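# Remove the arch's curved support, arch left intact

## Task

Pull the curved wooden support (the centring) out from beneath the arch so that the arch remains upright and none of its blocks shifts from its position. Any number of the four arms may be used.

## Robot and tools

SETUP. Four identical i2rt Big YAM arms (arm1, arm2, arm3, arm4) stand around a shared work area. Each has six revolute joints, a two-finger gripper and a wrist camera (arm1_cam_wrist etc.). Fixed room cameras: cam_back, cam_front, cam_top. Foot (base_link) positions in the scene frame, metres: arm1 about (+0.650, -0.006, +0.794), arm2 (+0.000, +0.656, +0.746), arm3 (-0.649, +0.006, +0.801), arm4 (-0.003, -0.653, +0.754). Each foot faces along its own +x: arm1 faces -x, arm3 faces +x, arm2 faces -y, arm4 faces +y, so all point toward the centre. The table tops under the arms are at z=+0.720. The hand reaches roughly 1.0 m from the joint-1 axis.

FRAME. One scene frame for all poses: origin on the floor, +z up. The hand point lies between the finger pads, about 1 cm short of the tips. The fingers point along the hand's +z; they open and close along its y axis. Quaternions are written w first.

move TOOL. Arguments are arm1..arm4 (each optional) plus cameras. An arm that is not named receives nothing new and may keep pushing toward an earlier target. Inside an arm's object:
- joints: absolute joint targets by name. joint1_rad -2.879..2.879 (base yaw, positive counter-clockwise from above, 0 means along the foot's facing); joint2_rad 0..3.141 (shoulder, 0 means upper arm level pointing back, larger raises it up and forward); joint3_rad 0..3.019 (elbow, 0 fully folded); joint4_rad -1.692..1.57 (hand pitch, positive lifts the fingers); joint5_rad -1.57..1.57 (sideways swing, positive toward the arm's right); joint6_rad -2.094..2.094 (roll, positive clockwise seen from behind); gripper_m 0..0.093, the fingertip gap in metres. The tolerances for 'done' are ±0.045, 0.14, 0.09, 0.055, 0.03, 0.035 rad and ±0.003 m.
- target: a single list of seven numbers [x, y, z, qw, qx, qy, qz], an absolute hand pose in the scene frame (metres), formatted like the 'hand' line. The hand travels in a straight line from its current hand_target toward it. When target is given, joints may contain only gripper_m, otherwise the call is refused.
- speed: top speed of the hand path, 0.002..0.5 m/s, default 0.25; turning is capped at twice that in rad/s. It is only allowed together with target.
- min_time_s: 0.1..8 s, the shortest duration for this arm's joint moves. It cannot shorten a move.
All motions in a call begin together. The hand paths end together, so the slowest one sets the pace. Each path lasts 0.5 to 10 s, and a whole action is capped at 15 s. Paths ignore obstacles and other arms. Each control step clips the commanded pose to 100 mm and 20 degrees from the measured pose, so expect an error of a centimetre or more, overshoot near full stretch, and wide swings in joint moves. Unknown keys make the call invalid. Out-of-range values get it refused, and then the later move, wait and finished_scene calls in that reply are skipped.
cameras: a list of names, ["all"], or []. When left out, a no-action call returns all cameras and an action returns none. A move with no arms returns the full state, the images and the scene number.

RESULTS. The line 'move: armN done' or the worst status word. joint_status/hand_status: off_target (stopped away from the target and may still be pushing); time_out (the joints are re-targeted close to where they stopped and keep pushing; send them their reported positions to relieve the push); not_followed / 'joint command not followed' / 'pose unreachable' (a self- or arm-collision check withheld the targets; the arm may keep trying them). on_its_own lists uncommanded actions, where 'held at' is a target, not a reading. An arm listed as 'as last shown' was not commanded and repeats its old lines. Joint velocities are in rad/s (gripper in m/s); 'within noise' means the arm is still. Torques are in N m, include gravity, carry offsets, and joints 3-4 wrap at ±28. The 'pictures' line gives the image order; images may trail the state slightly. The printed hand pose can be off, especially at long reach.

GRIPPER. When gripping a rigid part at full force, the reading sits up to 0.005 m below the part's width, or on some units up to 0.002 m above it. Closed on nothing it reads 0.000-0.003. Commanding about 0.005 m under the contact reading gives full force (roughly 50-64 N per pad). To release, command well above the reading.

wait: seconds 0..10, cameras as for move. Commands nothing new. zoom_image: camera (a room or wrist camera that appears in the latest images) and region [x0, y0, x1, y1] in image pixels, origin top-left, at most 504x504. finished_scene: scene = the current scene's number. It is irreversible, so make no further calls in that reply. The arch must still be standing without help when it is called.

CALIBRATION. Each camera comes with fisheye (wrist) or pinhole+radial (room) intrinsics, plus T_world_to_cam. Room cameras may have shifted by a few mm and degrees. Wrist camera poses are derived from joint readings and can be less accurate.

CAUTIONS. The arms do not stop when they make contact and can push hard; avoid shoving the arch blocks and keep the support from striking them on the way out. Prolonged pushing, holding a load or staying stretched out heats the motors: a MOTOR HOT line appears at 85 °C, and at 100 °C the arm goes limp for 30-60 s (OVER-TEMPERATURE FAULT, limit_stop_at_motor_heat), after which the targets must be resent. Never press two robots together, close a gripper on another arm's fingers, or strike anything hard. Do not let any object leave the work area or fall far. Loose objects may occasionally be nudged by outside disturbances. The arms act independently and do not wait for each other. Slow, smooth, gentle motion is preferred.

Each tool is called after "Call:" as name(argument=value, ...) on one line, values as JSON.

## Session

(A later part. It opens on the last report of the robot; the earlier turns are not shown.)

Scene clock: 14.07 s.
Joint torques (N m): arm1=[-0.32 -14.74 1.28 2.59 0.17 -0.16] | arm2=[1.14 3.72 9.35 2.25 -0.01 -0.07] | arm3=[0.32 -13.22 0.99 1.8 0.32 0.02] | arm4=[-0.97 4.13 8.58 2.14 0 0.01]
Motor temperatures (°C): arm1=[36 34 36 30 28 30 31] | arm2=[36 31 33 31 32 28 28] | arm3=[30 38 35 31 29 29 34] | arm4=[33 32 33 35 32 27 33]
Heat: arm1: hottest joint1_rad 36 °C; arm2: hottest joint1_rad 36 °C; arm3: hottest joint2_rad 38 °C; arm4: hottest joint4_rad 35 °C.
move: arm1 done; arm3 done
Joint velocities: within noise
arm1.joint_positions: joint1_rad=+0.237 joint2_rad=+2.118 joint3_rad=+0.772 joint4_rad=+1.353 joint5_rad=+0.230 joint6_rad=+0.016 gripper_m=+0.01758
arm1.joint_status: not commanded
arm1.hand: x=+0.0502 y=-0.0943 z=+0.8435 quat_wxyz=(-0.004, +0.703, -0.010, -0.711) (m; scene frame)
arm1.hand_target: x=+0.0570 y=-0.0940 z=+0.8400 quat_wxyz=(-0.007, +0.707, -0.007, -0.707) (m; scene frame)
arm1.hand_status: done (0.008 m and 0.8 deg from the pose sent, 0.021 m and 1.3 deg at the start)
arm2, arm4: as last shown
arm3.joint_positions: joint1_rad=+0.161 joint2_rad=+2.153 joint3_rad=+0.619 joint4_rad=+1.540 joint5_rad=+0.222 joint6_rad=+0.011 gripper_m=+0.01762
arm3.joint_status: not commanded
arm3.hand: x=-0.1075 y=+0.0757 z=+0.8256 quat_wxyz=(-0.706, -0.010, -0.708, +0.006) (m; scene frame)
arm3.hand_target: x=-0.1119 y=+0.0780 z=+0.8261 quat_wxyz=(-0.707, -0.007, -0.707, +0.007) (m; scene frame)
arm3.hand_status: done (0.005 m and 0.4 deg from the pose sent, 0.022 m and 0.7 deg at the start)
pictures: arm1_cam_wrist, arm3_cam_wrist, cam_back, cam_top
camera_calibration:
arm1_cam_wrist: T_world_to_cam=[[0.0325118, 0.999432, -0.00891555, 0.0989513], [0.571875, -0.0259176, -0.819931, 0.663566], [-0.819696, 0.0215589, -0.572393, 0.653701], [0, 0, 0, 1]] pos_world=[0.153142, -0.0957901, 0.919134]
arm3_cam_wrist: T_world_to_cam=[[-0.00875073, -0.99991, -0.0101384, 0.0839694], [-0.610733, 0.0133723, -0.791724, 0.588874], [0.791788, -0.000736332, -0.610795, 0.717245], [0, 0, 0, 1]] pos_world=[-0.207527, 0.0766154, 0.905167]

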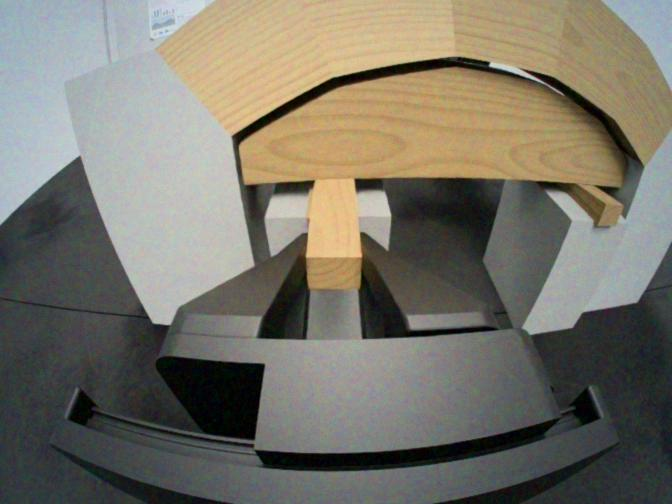

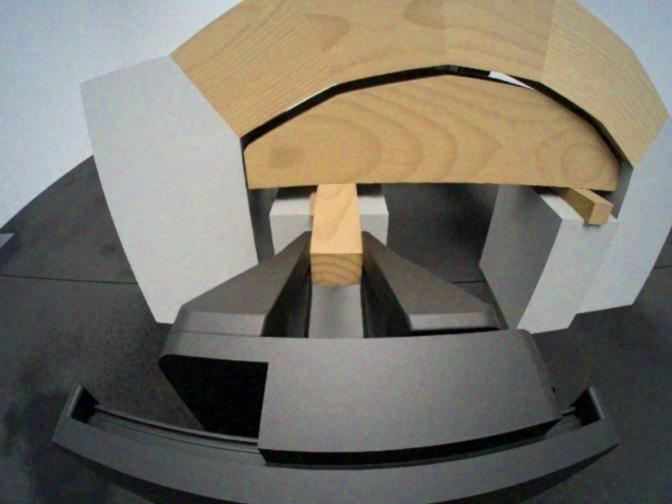

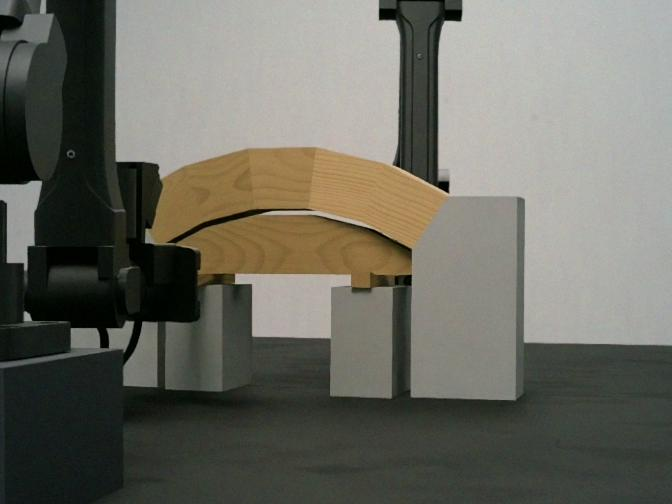

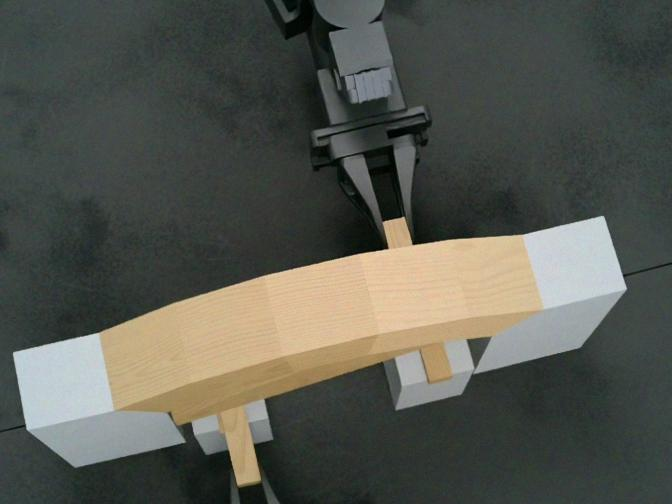

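Call:
move(arm3={"joints": {"gripper_m": 0.04}}, arm1={"joints": {"gripper_m": 0.04}})

Call:
move(arm3={"target": [-0.17, 0.078, 0.835, 0.7071, 0.0071, 0.7071, -0.0071], "speed": 0.12}, arm1={"target": [0.115, -0.094, 0.858, 0.0071, -0.7071, 0.0071, 0.7071], "speed": 0.12})

Call:
move(arm3={"target": [-0.19, 0.03, 0.865, 0.5, 0.5, 0.5, 0.5], "speed": 0.3, "joints": {"gripper_m": 0.088}}, arm1={"target": [0.11, -0.035, 0.862, 0.0035, -0.7071, 0.0035, 0.7071], "speed": 0.3, "joints": {"gripper_m": 0.0}}, cameras=["arm1_cam_wrist", "arm3_cam_wrist", "cam_back", "cam_top", "cam_front"])

Scene clock: 15.50 s.
Joint torques (N m): arm1=[-0.21 -14.62 1.99 2.59 0.12 -0.17] | arm2=[1.14 3.84 9.36 2.22 -0.02 -0.06] | arm3=[0.38 -13.22 1.47 1.85 0.27 0.02] | arm4=[-0.67 3.96 8.62 2 0.01 0.03]
Motor temperatures (°C): arm1=[36 34 36 30 28 30 32] | arm2=[36 31 33 31 32 28 28] | arm3=[30 38 35 31 29 29 34] | arm4=[33 32 33 35 32 27 33]
Heat: arm1: hottest joint1_rad 36 °C; arm2: hottest joint1_rad 36 °C; arm3: hottest joint2_rad 38 °C; arm4: hottest joint4_rad 35 °C.
move: arm1 done; arm3 done
Joint velocities: within noise
arm1.joint_positions: joint1_rad=+0.237 joint2_rad=+2.118 joint3_rad=+0.762 joint4_rad=+1.353 joint5_rad=+0.231 joint6_rad=+0.016 gripper_m=+0.03986
arm1.joint_status: all done
arm1.hand: x=+0.0538 y=-0.0933 z=+0.8402 quat_wxyz=(-0.005, +0.707, -0.009, -0.707) (m; scene frame)
arm1.hand_target: x=+0.0568 y=-0.0941 z=+0.8401 quat_wxyz=(-0.007, +0.707, -0.007, -0.707) (m; scene frame)
arm1.hand_status: not commanded
arm2.joint_positions: joint1_rad=+0.031 joint2_rad=+0.603 joint3_rad=+1.457 joint4_rad=-1.387 joint5_rad=-0.263 joint6_rad=+0.761 gripper_m=+0.09396
arm2.joint_status: not commanded
arm2.hand: x=+0.0421 y=+0.4486 z=+1.3126 quat_wxyz=(-0.497, -0.768, -0.393, +0.094) (m; scene frame)
arm2.hand_target: x=+0.0421 y=+0.4516 z=+1.3209 quat_wxyz=(-0.505, -0.763, -0.391, +0.098) (m; scene frame)
arm2.hand_status: not commanded
arm3.joint_positions: joint1_rad=+0.161 joint2_rad=+2.153 joint3_rad=+0.612 joint4_rad=+1.540 joint5_rad=+0.223 joint6_rad=+0.011 gripper_m=+0.03986
arm3.joint_status: all done
arm3.hand: x=-0.1099 y=+0.0750 z=+0.8239 quat_wxyz=(-0.704, -0.010, -0.710, +0.007) (m; scene frame)
arm3.hand_target: x=-0.1119 y=+0.0780 z=+0.8261 quat_wxyz=(-0.707, -0.007, -0.707, +0.007) (m; scene frame)
arm3.hand_status: not commanded
arm4.joint_positions: joint1_rad=-0.454 joint2_rad=+0.631 joint3_rad=+1.450 joint4_rad=-1.565 joint5_rad=-0.075 joint6_rad=-0.150 gripper_m=+0.09396
arm4.joint_status: not commanded
arm4.hand: x=+0.0668 y=-0.4724 z=+1.2759 quat_wxyz=(-0.346, +0.552, -0.728, -0.214) (m; scene frame)
arm4.hand_target: x=+0.0658 y=-0.4742 z=+1.2836 quat_wxyz=(-0.354, +0.550, -0.724, -0.218) (m; scene frame)
arm4.hand_status: not commanded
pictures: none

Scene clock: 16.67 s.
Joint torques (N m): arm1=[0.67 -13.98 1.21 3.52 0.11 -0.16] | arm2=[1.2 3.49 9.35 2.33 -0.01 -0.07] | arm3=[0.44 -13.33 0.38 2.03 0.29 0.18] | arm4=[-0.56 3.9 8.51 2.09 -0.02 0.04]
Motor temperatures (°C): arm1=[36 34 36 30 28 30 31] | arm2=[36 31 33 31 32 28 28] | arm3=[30 38 35 31 29 29 34] | arm4=[33 32 33 35 32 27 33]
Heat: arm1: hottest joint1_rad 36 °C; arm2: hottest joint1_rad 36 °C; arm3: hottest joint2_rad 38 °C; arm4: hottest joint4_rad 35 °C.
move: arm1 off_target; arm3 off_target
Joint velocities: within noise
arm1.joint_positions: joint1_rad=+0.259 joint2_rad=+2.041 joint3_rad=+0.593 joint4_rad=+1.408 joint5_rad=+0.264 joint6_rad=+0.016 gripper_m=+0.03993
arm1.joint_status: not commanded
arm1.hand: x=+0.1121 y=-0.0879 z=+0.8439 quat_wxyz=(-0.012, +0.719, -0.010, -0.695) (m; scene frame)
arm1.hand_target: x=+0.1149 y=-0.0938 z=+0.8576 quat_wxyz=(-0.007, +0.707, -0.007, -0.707) (m; scene frame)
arm1.hand_status: off_target (0.016 m and 2.1 deg from the pose sent, 0.064 m and 0.4 deg at the start)
arm2, arm4: as last shown
arm3.joint_positions: joint1_rad=+0.198 joint2_rad=+2.077 joint3_rad=+0.445 joint4_rad=+1.540 joint5_rad=+0.267 joint6_rad=+0.012 gripper_m=+0.03994
arm3.joint_status: not commanded
arm3.hand: x=-0.1694 y=+0.0740 z=+0.8218 quat_wxyz=(-0.672, -0.005, -0.741, +0.017) (m; scene frame)
arm3.hand_target: x=-0.1696 y=+0.0780 z=+0.8352 quat_wxyz=(-0.684, -0.009, -0.729, +0.009) (m; scene frame)
arm3.hand_status: off_target (0.014 m and 5.7 deg from the pose sent, 0.061 m and 0.6 deg at the start; a joint's target at an end of its range on 34 of 35 steps)
pictures: none

Scene clock: 20.33 s.
Joint torques (N m): arm1=[-1.44 -13.92 1.24 3.45 -0.12 -0.18] | arm2=[1.03 3.78 9.36 2.35 -0.02 -0.06] | arm3=[-0.91 -11.87 0.72 2.06 0.22 0.09] | arm4=[-1.26 4.25 8.42 2.13 -0.04 0.02]
Motor temperatures (°C): arm1=[36 34 36 30 28 30 31] | arm2=[36 31 33 31 32 28 28] | arm3=[30 39 35 31 29 29 34] | arm4=[33 32 33 35 32 27 33]
Heat: arm1: hottest joint1_rad 36 °C; arm2: hottest joint1_rad 36 °C; arm3: hottest joint2_rad 39 °C; arm4: hottest joint4_rad 35 °C.
move: arm1 off_target; arm3 off_target
Joint velocities: within noise
arm1.joint_positions: joint1_rad=+0.121 joint2_rad=+2.028 joint3_rad=+0.577 joint4_rad=+1.411 joint5_rad=+0.097 joint6_rad=+0.016 gripper_m=+0.00012
arm1.joint_status: all done
arm1.hand: x=+0.1087 y=-0.0415 z=+0.8474 quat_wxyz=(+0.001, +0.720, -0.002, -0.694) (m; scene frame)
arm1.hand_target: x=+0.1100 y=-0.0351 z=+0.8617 quat_wxyz=(-0.004, +0.707, -0.004, -0.707) (m; scene frame)
arm1.hand_status: off_target (0.016 m and 2.1 deg from the pose sent, 0.056 m and 2.3 deg at the start)
arm2, arm4: as last shown
arm3.joint_positions: joint1_rad=+0.055 joint2_rad=+1.961 joint3_rad=+0.349 joint4_rad=+1.540 joint5_rad=+0.084 joint6_rad=+1.570 gripper_m=+0.08791
arm3.joint_status: all done
arm3.hand: x=-0.1897 y=+0.0341 z=+0.8526 quat_wxyz=(-0.481, -0.514, -0.525, -0.479) (m; scene frame)
arm3.hand_target: x=-0.1897 y=+0.0302 z=+0.8653 quat_wxyz=(-0.489, -0.511, -0.511, -0.488) (m; scene frame)
arm3.hand_status: off_target (0.013 m and 4.7 deg from the pose sent, 0.065 m and 91.1 deg at the start; a joint's target at an end of its range on 110 of 110 steps)
pictures: arm1_cam_wrist, arm3_cam_wrist, cam_back, cam_front, cam_top
camera_calibration:
arm1_cam_wrist: T_world_to_cam=[[0.0148632, 0.999885, -0.00289554, 0.0412355], [0.609316, -0.0113534, -0.792846, 0.608339], [-0.792788, 0.0100199, -0.609415, 0.730724], [0, 0, 0, 1]] pos_world=[0.208025, -0.0416458, 0.927753]
arm3_cam_wrist: T_world_to_cam=[[-0.0657051, -0.00897903, -0.997799, 0.839425], [-0.615646, 0.787313, 0.0334554, -0.170265], [0.785279, 0.616489, -0.0572584, 0.304597], [0, 0, 0, 1]] pos_world=[-0.288862, -0.0461919, 0.860714]

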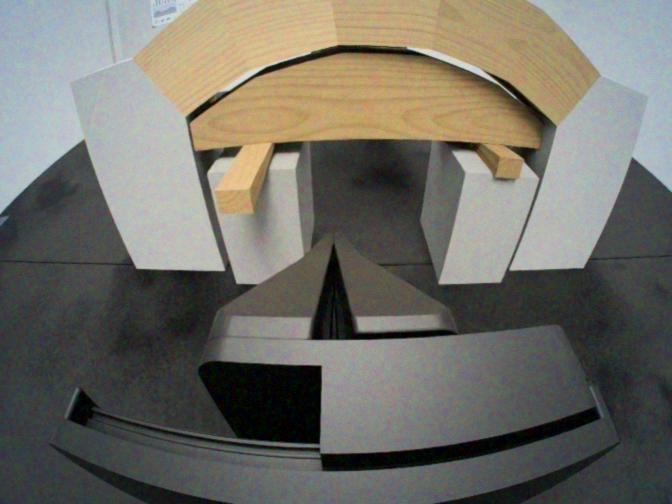

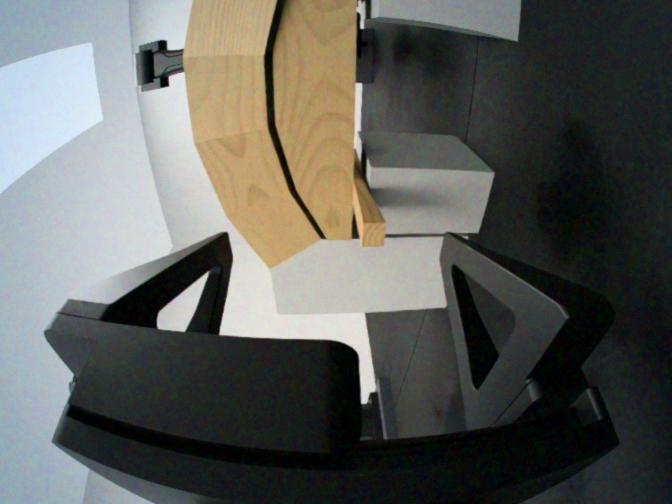

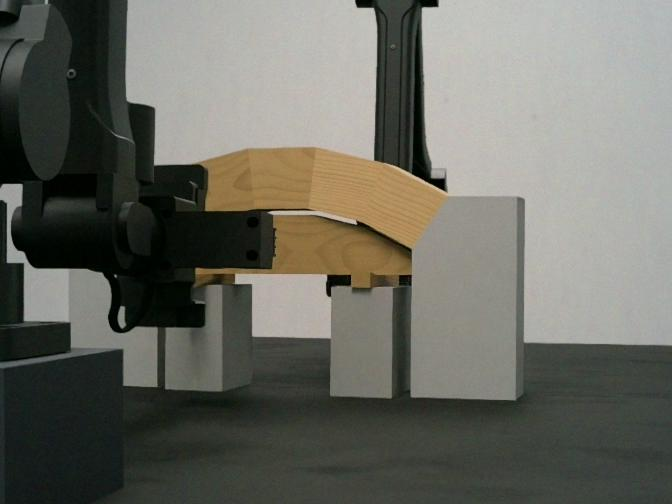

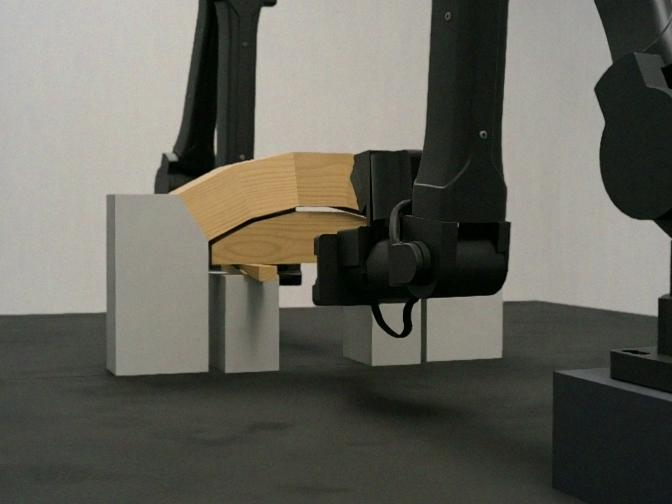

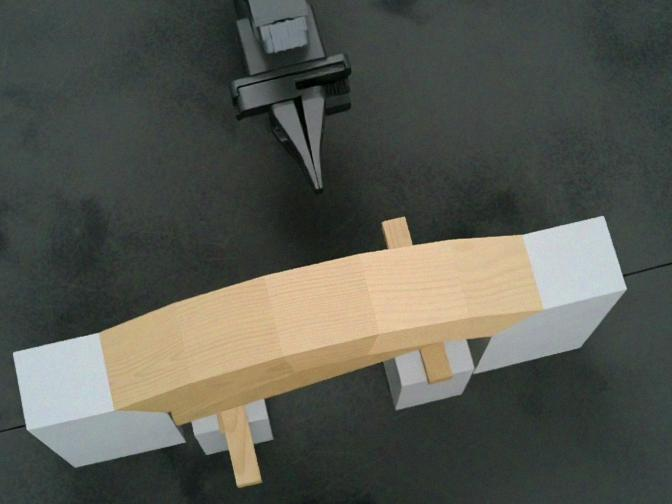

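Call:
move(arm1={"target": [0.004, -0.035, 0.85, 0.0035, -0.7071, 0.0035, 0.7071], "speed": 0.07}, cameras=["arm1_cam_wrist", "cam_back", "cam_top"])

Scene clock: 23.07 s.
Joint torques (N m): arm1=[-1.55 -13.1 5.45 1.74 -0.13 -0.17] | arm2=[1.14 3.66 9.31 2.24 -0.01 -0.05] | arm3=[-0.79 -11.81 0.73 2.06 0.21 0.09] | arm4=[-1.14 4.19 8.65 2.04 0.03 0.04]
Motor temperatures (°C): arm1=[36 34 36 30 28 30 31] | arm2=[36 31 33 31 32 28 28] | arm3=[30 39 35 31 29 29 34] | arm4=[33 32 33 35 32 27 33]
Heat: arm1: hottest joint1_rad 36 °C; arm2: hottest joint1_rad 36 °C; arm3: hottest joint2_rad 39 °C; arm4: hottest joint4_rad 35 °C.
move: arm1 off_target
Joint velocities: within noise
arm1.joint_positions: joint1_rad=+0.103 joint2_rad=+2.093 joint3_rad=+0.841 joint4_rad=+1.262 joint5_rad=+0.077 joint6_rad=+0.016 gripper_m=+0.00012
arm1.joint_status: not commanded
arm1.hand: x=+0.0146 y=-0.0425 z=+0.8610 quat_wxyz=(+0.003, +0.702, -0.003, -0.712) (m; scene frame)
arm1.hand_target: x=+0.0049 y=-0.0350 z=+0.8501 quat_wxyz=(-0.003, +0.707, -0.004, -0.707) (m; scene frame)
arm1.hand_status: off_target (0.017 m and 1.1 deg from the pose sent, 0.105 m and 2.1 deg at the start)
arm2, arm3, arm4: as last shown
arm3.joint_positions: joint1_rad=+0.055 joint2_rad=+1.961 joint3_rad=+0.349 joint4_rad=+1.540 joint5_rad=+0.084 joint6_rad=+1.571 gripper_m=+0.08791
pictures: arm1_cam_wrist, cam_back, cam_top
camera_calibration:
arm1_cam_wrist: T_world_to_cam=[[0.012965, 0.999883, -0.00812702, 0.0482167], [0.569475, -0.0140644, -0.821888, 0.701903], [-0.821906, 0.00602766, -0.569591, 0.63036], [0, 0, 0, 1]] pos_world=[0.117755, -0.0421388, 0.936325]

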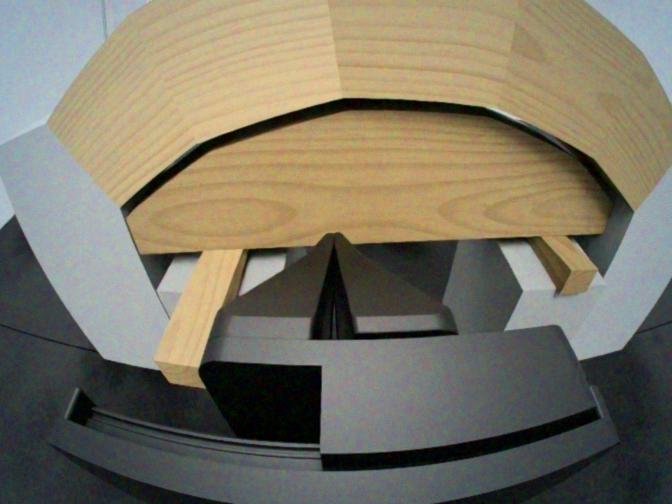

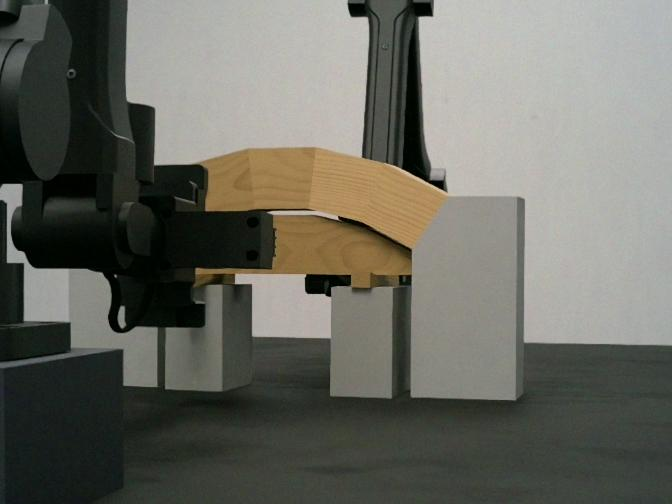

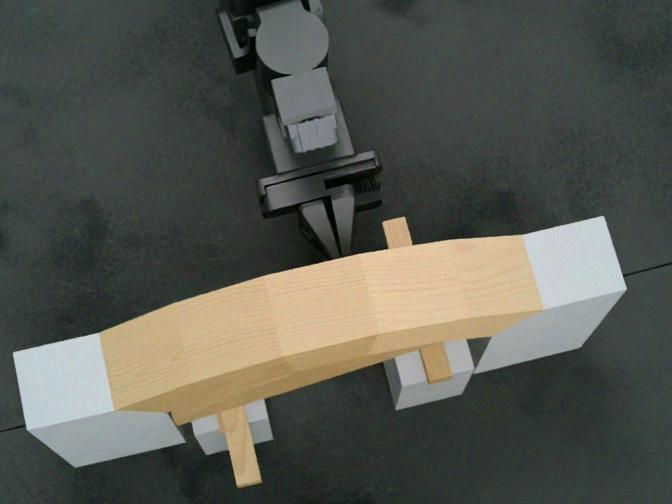

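Call:
move(arm1={"target": [0.03, -0.010, 0.852, 0.0035, -0.7071, 0.0035, 0.7071], "speed": 0.12})

Call:
move(arm1={"target": [-0.016, -0.010, 0.848, 0.0035, -0.7071, 0.0035, 0.7071], "speed": 0.06}, cameras=["arm1_cam_wrist", "cam_back", "cam_top"])

Scene clock: 24.53 s.
Joint torques (N m): arm1=[-0.79 -14.97 2.33 3.58 -0.11 -0.18] | arm2=[1.14 3.78 9.35 2.24 -0.02 -0.06] | arm3=[-0.85 -11.87 0.73 2.04 0.21 0.09] | arm4=[-0.79 4.13 8.58 2.13 0 0.02]
Motor temperatures (°C): arm1=[36 35 36 30 28 30 31] | arm2=[36 31 33 31 32 28 28] | arm3=[30 39 35 31 29 29 34] | arm4=[33 32 33 35 32 27 33]
Heat: arm1: hottest joint1_rad 36 °C; arm2: hottest joint1_rad 36 °C; arm3: hottest joint2_rad 39 °C; arm4: hottest joint4_rad 35 °C.
move: arm1 done
Joint velocities: within noise
arm1.joint_positions: joint1_rad=+0.048 joint2_rad=+2.093 joint3_rad=+0.805 joint4_rad=+1.269 joint5_rad=+0.025 joint6_rad=+0.016 gripper_m=+0.00012
arm1.joint_status: not commanded
arm1.hand: x=+0.0263 y=-0.0157 z=+0.8501 quat_wxyz=(+0.001, +0.712, -0.003, -0.702) (m; scene frame)
arm1.hand_target: x=+0.0299 y=-0.0101 z=+0.8521 quat_wxyz=(-0.003, +0.707, -0.004, -0.707) (m; scene frame)
arm1.hand_status: done (0.007 m and 1.0 deg from the pose sent, 0.037 m and 1.1 deg at the start)
arm2, arm3, arm4: as last shown
pictures: none

Scene clock: 25.87 s.
Joint torques (N m): arm1=[-1.38 -13.22 6.79 1.39 -0.12 -0.18] | arm2=[1.08 3.72 9.37 2.3 -0.02 -0.06] | arm3=[-0.73 -11.87 0.69 2.06 0.22 0.09] | arm4=[-0.79 4.48 8.59 2.03 0 0.03]
Motor temperatures (°C): arm1=[36 35 36 30 28 30 31] | arm2=[36 31 34 31 32 28 28] | arm3=[30 39 35 31 29 29 34] | arm4=[33 32 33 35 32 27 33]
Heat: arm1: hottest joint1_rad 36 °C; arm2: hottest joint1_rad 36 °C; arm3: hottest joint2_rad 39 °C; arm4: hottest joint4_rad 35 °C.
move: arm1 off_target
Joint velocities: within noise
arm1.joint_positions: joint1_rad=+0.048 joint2_rad=+2.113 joint3_rad=+0.882 joint4_rad=+1.235 joint5_rad=+0.024 joint6_rad=+0.016 gripper_m=+0.00012
arm1.joint_status: not commanded
arm1.hand: x=-0.0001 y=-0.0166 z=+0.8573 quat_wxyz=(+0.002, +0.704, -0.003, -0.710) (m; scene frame)
arm1.hand_target: x=-0.0146 y=-0.0099 z=+0.8483 quat_wxyz=(-0.003, +0.707, -0.004, -0.707) (m; scene frame)
arm1.hand_status: off_target (0.020 m and 0.8 deg from the pose sent, 0.043 m and 1.0 deg at the start)
arm2, arm3, arm4: as last shown
pictures: arm1_cam_wrist, cam_back, cam_top
camera_calibration:
arm1_cam_wrist: T_world_to_cam=[[0.0153511, 0.999855, -0.00738261, 0.0217554], [0.57404, -0.0148584, -0.818692, 0.704808], [-0.818683, 0.0083299, -0.574185, 0.620109], [0, 0, 0, 1]] pos_world=[0.102751, -0.0164454, 0.933239]

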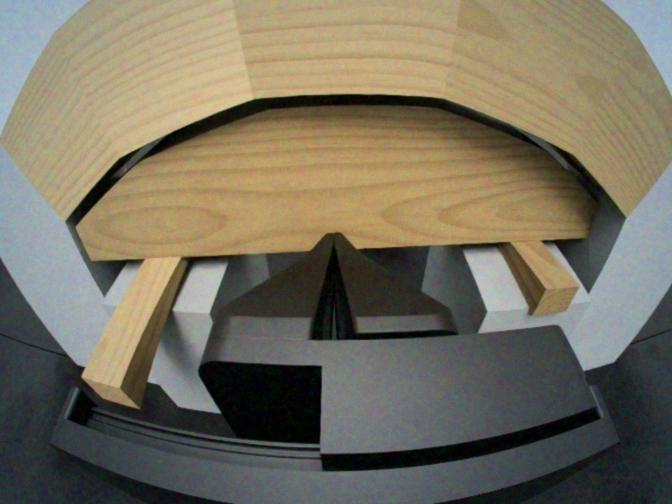

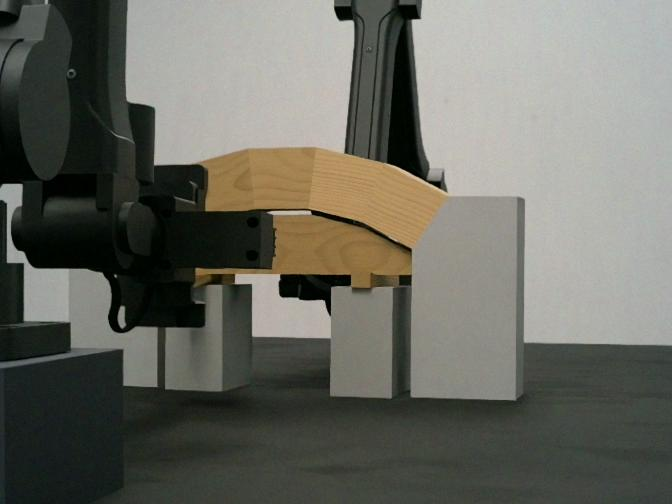

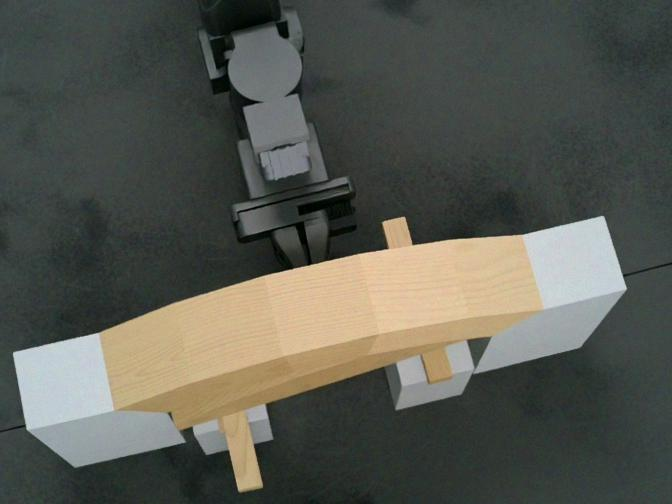

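Call:
move(arm1={"target": [0.03, -0.010, 0.852, 0.0035, -0.7071, 0.0035, 0.7071], "speed": 0.12})

Call:
move(arm1={"joints": {"joint6_rad": 1.57}, "min_time_s": 1.5})

Call:
move(arm1={"target": [0.03, -0.032, 0.852, -0.5, -0.5, 0.5, 0.5], "speed": 0.15}, cameras=["arm1_cam_wrist", "cam_front", "cam_top"])

Scene clock: 28.07 s.
Joint torques (N m): arm1=[-1.26 -16.38 2.11 3.56 -0.06 -0.18] | arm2=[1.44 3.6 9.33 2.26 -0.01 -0.05] | arm3=[-0.85 -11.81 0.73 2.06 0.21 0.09] | arm4=[-1.14 3.96 8.65 2.21 0 0.03]
Motor temperatures (°C): arm1=[36 35 36 30 28 30 31] | arm2=[36 31 34 31 32 28 28] | arm3=[30 39 35 31 29 29 34] | arm4=[33 32 33 35 32 27 33]
Heat: arm1: hottest joint1_rad 36 °C; arm2: hottest joint1_rad 36 °C; arm3: hottest joint2_rad 39 °C; arm4: hottest joint4_rad 35 °C.
move: arm1 off_target
Joint velocities: within noise
arm1.joint_positions: joint1_rad=+0.048 joint2_rad=+2.113 joint3_rad=+0.806 joint4_rad=+1.270 joint5_rad=+0.024 joint6_rad=+0.016 gripper_m=+0.00012
arm1.joint_status: not commanded
arm1.hand: x=+0.0278 y=-0.0158 z=+0.8382 quat_wxyz=(+0.002, +0.719, -0.003, -0.695) (m; scene frame)
arm1.hand_target: x=+0.0298 y=-0.0101 z=+0.8518 quat_wxyz=(-0.004, +0.707, -0.004, -0.707) (m; scene frame)
arm1.hand_status: off_target (0.015 m and 2.0 deg from the pose sent, 0.031 m and 0.8 deg at the start)
arm2, arm3, arm4: as last shown
pictures: none

Scene clock: 30.47 s.
Joint torques (N m): arm1=[-1.38 -16.5 2.19 3.58 -0.06 -0.08] | arm2=[1.14 3.78 9.32 2.33 -0.01 -0.06] | arm3=[-0.97 -11.81 0.73 2.04 0.21 0.1] | arm4=[-0.97 4.13 8.51 1.99 -0.01 0.05]
Motor temperatures (°C): arm1=[36 35 36 30 28 30 31] | arm2=[36 31 34 31 32 28 28] | arm3=[30 39 35 31 29 29 34] | arm4=[33 32 34 35 32 27 33]
Heat: arm1: hottest joint1_rad 36 °C; arm2: hottest joint1_rad 36 °C; arm3: hottest joint2_rad 39 °C; arm4: hottest joint4_rad 35 °C.
move: arm1 done
Joint velocities: within noise
arm1.joint_positions: joint1_rad=+0.048 joint2_rad=+2.113 joint3_rad=+0.806 joint4_rad=+1.270 joint5_rad=+0.024 joint6_rad=+1.557 gripper_m=+0.00012
arm1.joint_status: all done
arm1.hand: x=+0.0278 y=-0.0158 z=+0.8383 quat_wxyz=(+0.485, +0.514, -0.503, -0.498) (m; scene frame)
arm1.hand_target: x=+0.0298 y=-0.0101 z=+0.8519 quat_wxyz=(+0.495, +0.500, -0.500, -0.505) (m; scene frame)
arm1.hand_status: not commanded
arm2, arm3, arm4: as last shown
pictures: none

Scene clock: 31.53 s.
Joint torques (N m): arm1=[0.44 -16.44 2.3 3.48 0.12 -0.06] | arm2=[1.08 3.72 9.39 2.28 -0.01 -0.07] | arm3=[-0.85 -11.87 0.69 2.04 0.21 0.1] | arm4=[-1.55 3.96 8.53 2.1 -0.01 0.01]
Motor temperatures (°C): arm1=[36 36 36 30 28 30 31] | arm2=[36 31 34 31 32 28 28] | arm3=[30 39 35 31 29 29 34] | arm4=[33 32 34 35 32 27 33]
Heat: arm1: hottest joint1_rad 36 °C; arm2: hottest joint1_rad 36 °C; arm3: hottest joint2_rad 39 °C; arm4: hottest joint4_rad 35 °C.
move: arm1 off_target
Joint velocities: within noise
arm1.joint_positions: joint1_rad=+0.073 joint2_rad=+2.113 joint3_rad=+0.806 joint4_rad=+1.270 joint5_rad=+0.054 joint6_rad=+1.568 gripper_m=+0.00012
arm1.joint_status: not commanded
arm1.hand: x=+0.0282 y=-0.0262 z=+0.8382 quat_wxyz=(+0.487, +0.510, -0.507, -0.497) (m; scene frame)
arm1.hand_target: x=+0.0299 y=-0.0320 z=+0.8519 quat_wxyz=(+0.500, +0.500, -0.500, -0.500) (m; scene frame)
arm1.hand_status: off_target (0.015 m and 2.1 deg from the pose sent, 0.021 m and 2.3 deg at the start)
arm2.joint_positions: joint1_rad=+0.031 joint2_rad=+0.603 joint3_rad=+1.457 joint4_rad=-1.387 joint5_rad=-0.263 joint6_rad=+0.761 gripper_m=+0.09396
arm2.joint_status: not commanded
arm2.hand: x=+0.0421 y=+0.4486 z=+1.3126 quat_wxyz=(-0.497, -0.768, -0.393, +0.094) (m; scene frame)
arm2.hand_target: x=+0.0421 y=+0.4516 z=+1.3209 quat_wxyz=(-0.505, -0.763, -0.391, +0.098) (m; scene frame)
arm2.hand_status: not commanded
arm3: as last shown
arm4.joint_positions: joint1_rad=-0.454 joint2_rad=+0.631 joint3_rad=+1.450 joint4_rad=-1.565 joint5_rad=-0.075 joint6_rad=-0.150 gripper_m=+0.09396
arm4.joint_status: not commanded
arm4.hand: x=+0.0668 y=-0.4724 z=+1.2759 quat_wxyz=(-0.346, +0.552, -0.728, -0.214) (m; scene frame)
arm4.hand_target: x=+0.0658 y=-0.4742 z=+1.2836 quat_wxyz=(-0.354, +0.550, -0.724, -0.218) (m; scene frame)
arm4.hand_status: not commanded
pictures: arm1_cam_wrist, cam_front, cam_top
camera_calibration:
arm1_cam_wrist: T_world_to_cam=[[0.0470385, 0.0134707, -0.998802, 0.835105], [0.574909, -0.81806, 0.0160422, -0.0479737], [-0.816864, -0.574975, -0.0462247, 0.174488], [0, 0, 0, 1]] pos_world=[0.130831, 0.0498314, 0.84294]

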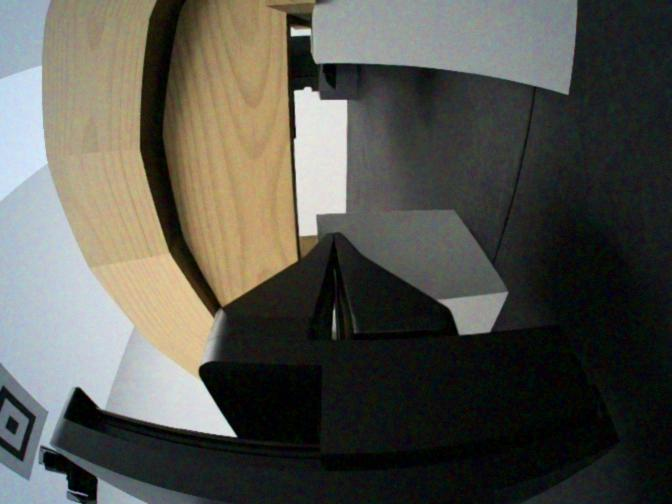

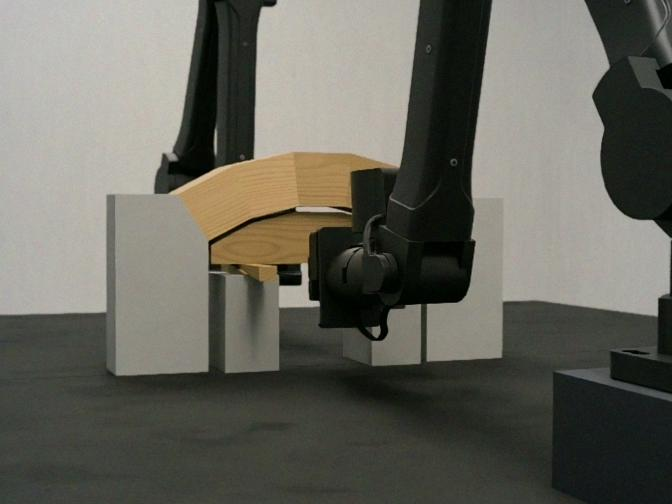

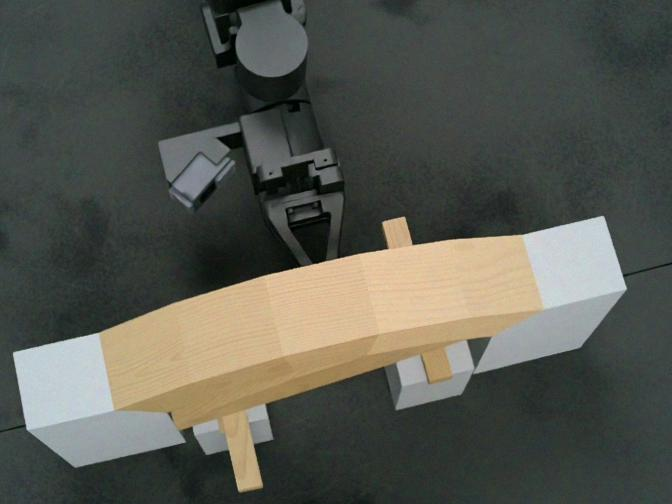

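Call:
move(arm1={"target": [0.028, -0.050, 0.860, -0.5, -0.5, 0.5, 0.5], "speed": 0.15})

Call:
move(arm1={"target": [-0.017, -0.048, 0.850, -0.5, -0.5, 0.5, 0.5], "speed": 0.06}, cameras=["arm1_cam_wrist", "cam_back", "cam_top"])

Scene clock: 32.93 s.
Joint torques (N m): arm1=[0.26 -16.67 2.81 2.29 0.12 -0.07] | arm2=[1.2 3.66 9.36 2.26 -0.01 -0.06] | arm3=[-0.85 -11.81 0.72 2.04 0.21 0.09] | arm4=[-1.26 4.25 8.54 2.07 0.02 0.05]
Motor temperatures (°C): arm1=[36 36 36 30 28 30 31] | arm2=[36 31 34 31 32 28 28] | arm3=[30 39 35 31 29 29 34] | arm4=[33 32 34 35 32 27 33]
Heat: arm1: hottest joint1_rad 36 °C; arm2: hottest joint1_rad 36 °C; arm3: hottest joint2_rad 39 °C; arm4: hottest joint4_rad 35 °C.
move: arm1 off_target
Joint velocities: within noise
arm1.joint_positions: joint1_rad=+0.113 joint2_rad=+2.095 joint3_rad=+0.806 joint4_rad=+1.270 joint5_rad=+0.094 joint6_rad=+1.569 gripper_m=+0.00012
arm1.joint_status: not commanded
arm1.hand: x=+0.0279 y=-0.0445 z=+0.8491 quat_wxyz=(+0.492, +0.505, -0.502, -0.501) (m; scene frame)
arm1.hand_target: x=+0.0280 y=-0.0499 z=+0.8599 quat_wxyz=(+0.500, +0.500, -0.500, -0.500) (m; scene frame)
arm1.hand_status: off_target (0.012 m and 1.2 deg from the pose sent, 0.032 m and 2.1 deg at the start)
arm2, arm3, arm4: as last shown
pictures: none

Scene clock: 34.33 s.
Joint torques (N m): arm1=[-0.73 -13.8 6.26 1.58 -0.12 -0.08] | arm2=[1.03 3.78 9.37 2.22 -0.02 -0.06] | arm3=[-0.79 -11.81 0.73 2.04 0.22 0.09] | arm4=[-1.26 3.72 8.62 2.02 -0.01 0.03]
Motor temperatures (°C): arm1=[36 36 36 30 28 30 31] | arm2=[36 31 34 31 32 28 28] | arm3=[30 39 35 31 29 29 34] | arm4=[33 32 34 35 32 27 33]
Heat: arm1: hottest joint1_rad 36 °C; arm2: hottest joint1_rad 36 °C; arm3: hottest joint2_rad 39 °C; arm4: hottest joint4_rad 35 °C.
move: arm1 off_target
Joint velocities: within noise
arm1.joint_positions: joint1_rad=+0.113 joint2_rad=+2.114 joint3_rad=+0.899 joint4_rad=+1.220 joint5_rad=+0.088 joint6_rad=+1.569 gripper_m=+0.00012
arm1.joint_status: not commanded
arm1.hand: x=-0.0045 y=-0.0485 z=+0.8590 quat_wxyz=(+0.499, +0.500, -0.495, -0.505) (m; scene frame)
arm1.hand_target: x=-0.0161 y=-0.0479 z=+0.8501 quat_wxyz=(+0.500, +0.500, -0.500, -0.500) (m; scene frame)
arm1.hand_status: off_target (0.015 m and 0.8 deg from the pose sent, 0.045 m and 1.2 deg at the start)
arm2, arm4: as last shown
arm3.joint_positions: joint1_rad=+0.055 joint2_rad=+1.961 joint3_rad=+0.349 joint4_rad=+1.540 joint5_rad=+0.084 joint6_rad=+1.571 gripper_m=+0.08791
arm3.joint_status: not commanded
arm3.hand: x=-0.1897 y=+0.0341 z=+0.8526 quat_wxyz=(-0.481, -0.514, -0.525, -0.479) (m; scene frame)
arm3.hand_target: x=-0.1897 y=+0.0302 z=+0.8653 quat_wxyz=(-0.489, -0.511, -0.511, -0.488) (m; scene frame)
arm3.hand_status: not commanded
pictures: arm1_cam_wrist, cam_back, cam_top
camera_calibration:
arm1_cam_wrist: T_world_to_cam=[[0.00516299, 0.01062, -0.99993, 0.858364], [0.580688, -0.814107, -0.00564817, -0.0289109], [-0.81411, -0.580618, -0.0103702, 0.104894], [0, 0, 0, 1]] pos_world=[0.0977521, 0.0282511, 0.859228]

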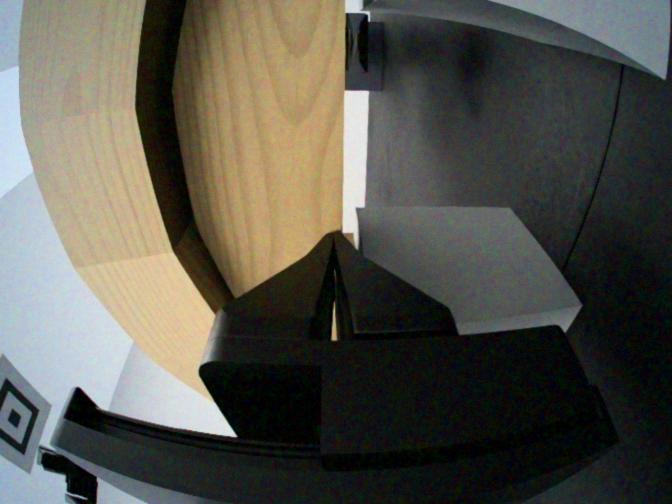

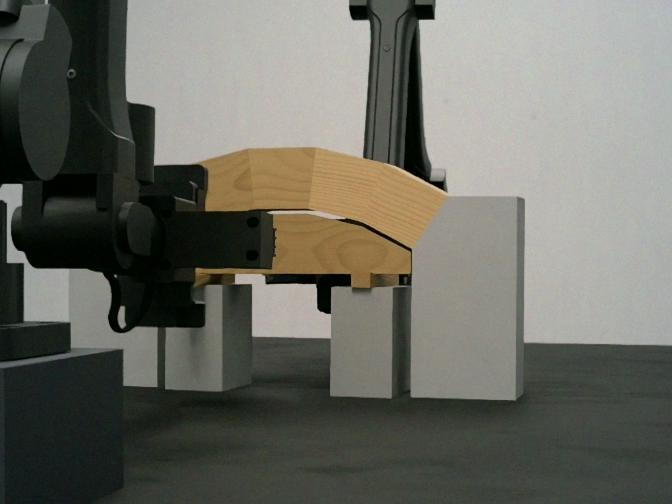

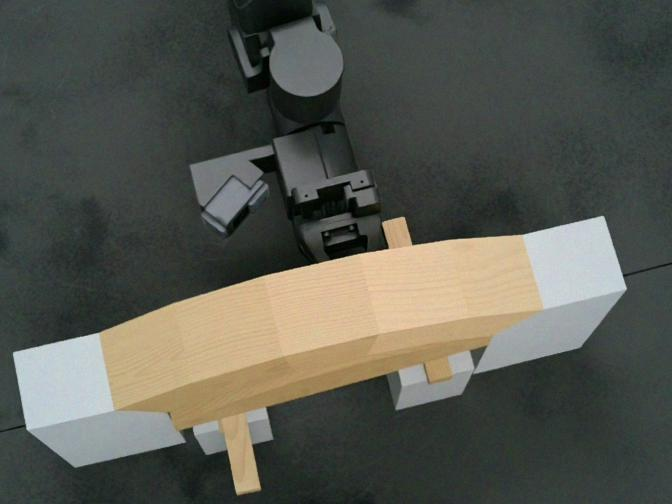

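Call:
move(arm1={"target": [0.018, -0.025, 0.860, -0.5, -0.5, 0.5, 0.5], "speed": 0.12})

Call:
move(arm1={"target": [-0.032, -0.020, 0.850, -0.5, -0.5, 0.5, 0.5], "speed": 0.06}, cameras=["arm1_cam_wrist", "cam_back", "cam_top"])

Scene clock: 36.03 s.
Joint torques (N m): arm1=[-1.2 -17.2 2.43 3.55 -0.1 -0.09] | arm2=[1.08 3.66 9.36 2.29 -0.03 -0.07] | arm3=[-1.03 -11.87 0.68 2.03 0.21 0.09] | arm4=[-1.14 4.25 8.61 2.22 -0.02 0.02]
Motor temperatures (°C): arm1=[36 36 36 30 28 30 31] | arm2=[36 31 34 31 32 28 28] | arm3=[30 39 35 31 29 29 34] | arm4=[33 32 34 35 32 27 33]
Heat: arm1: hottest joint1_rad 36 °C; arm2: hottest joint1_rad 36 °C; arm3: hottest joint2_rad 39 °C; arm4: hottest joint4_rad 35 °C.
move: arm1 off_target
Joint velocities: within noise
arm1.joint_positions: joint1_rad=+0.076 joint2_rad=+2.105 joint3_rad=+0.837 joint4_rad=+1.227 joint5_rad=+0.044 joint6_rad=+1.569 gripper_m=+0.00012
arm1.joint_status: not commanded
arm1.hand: x=+0.0161 y=-0.0309 z=+0.8437 quat_wxyz=(+0.489, +0.514, -0.504, -0.492) (m; scene frame)
arm1.hand_target: x=+0.0178 y=-0.0251 z=+0.8597 quat_wxyz=(+0.500, +0.500, -0.500, -0.500) (m; scene frame)
arm1.hand_status: off_target (0.017 m and 2.3 deg from the pose sent, 0.033 m and 0.8 deg at the start)
arm2, arm3, arm4: as last shown
pictures: none

Scene clock: 37.47 s.
Joint torques (N m): arm1=[-1.55 -14.27 6.54 1.54 -0.12 -0.08] | arm2=[1.14 3.72 9.44 2.24 -0.01 -0.06] | arm3=[-0.79 -11.81 0.75 2.02 0.21 0.1] | arm4=[-1.32 4.19 8.62 2 -0.02 0.04]
Motor temperatures (°C): arm1=[36 36 36 30 28 30 31] | arm2=[36 31 34 31 32 28 28] | arm3=[30 40 35 31 29 29 34] | arm4=[33 32 34 35 32 27 33]
Heat: arm1: hottest joint1_rad 36 °C; arm2: hottest joint1_rad 36 °C; arm3: hottest joint2_rad 40 °C; arm4: hottest joint4_rad 35 °C.
move: arm1 off_target
Joint velocities: within noise
arm1.joint_positions: joint1_rad=+0.066 joint2_rad=+2.128 joint3_rad=+0.939 joint4_rad=+1.193 joint5_rad=+0.030 joint6_rad=+1.569 gripper_m=+0.00012
arm1.joint_status: not commanded
arm1.hand: x=-0.0191 y=-0.0283 z=+0.8592 quat_wxyz=(+0.502, +0.503, -0.493, -0.502) (m; scene frame)
arm1.hand_target: x=-0.0310 y=-0.0200 z=+0.8502 quat_wxyz=(+0.500, +0.500, -0.500, -0.500) (m; scene frame)
arm1.hand_status: off_target (0.018 m and 1.0 deg from the pose sent, 0.050 m and 2.3 deg at the start)
arm2, arm3, arm4: as last shown
pictures: arm1_cam_wrist, cam_back, cam_top
camera_calibration:
arm1_cam_wrist: T_world_to_cam=[[0.00553278, 0.0110292, -0.999924, 0.858362], [0.589401, -0.807821, -0.00564901, -0.0036285], [-0.807821, -0.589325, -0.0109701, 0.105167], [0, 0, 0, 1]] pos_world=[0.0823457, 0.0495794, 0.85943]

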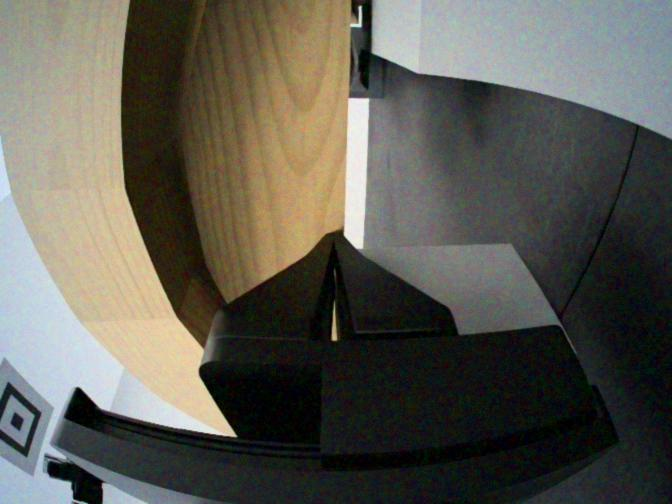

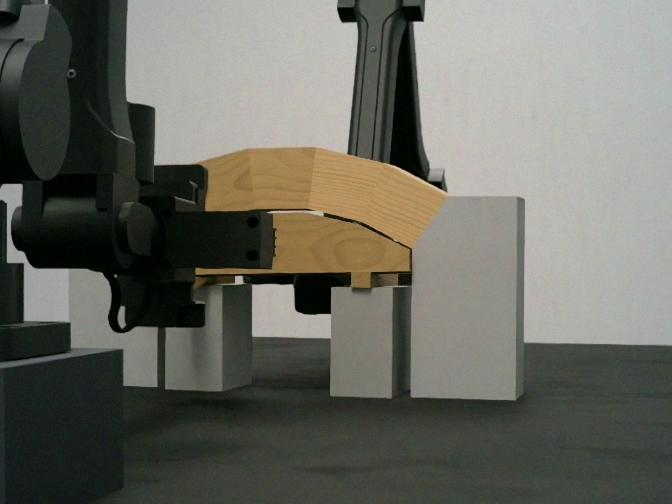

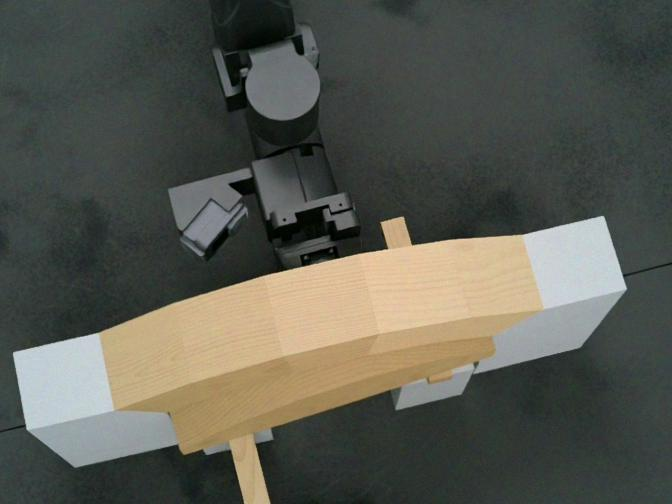

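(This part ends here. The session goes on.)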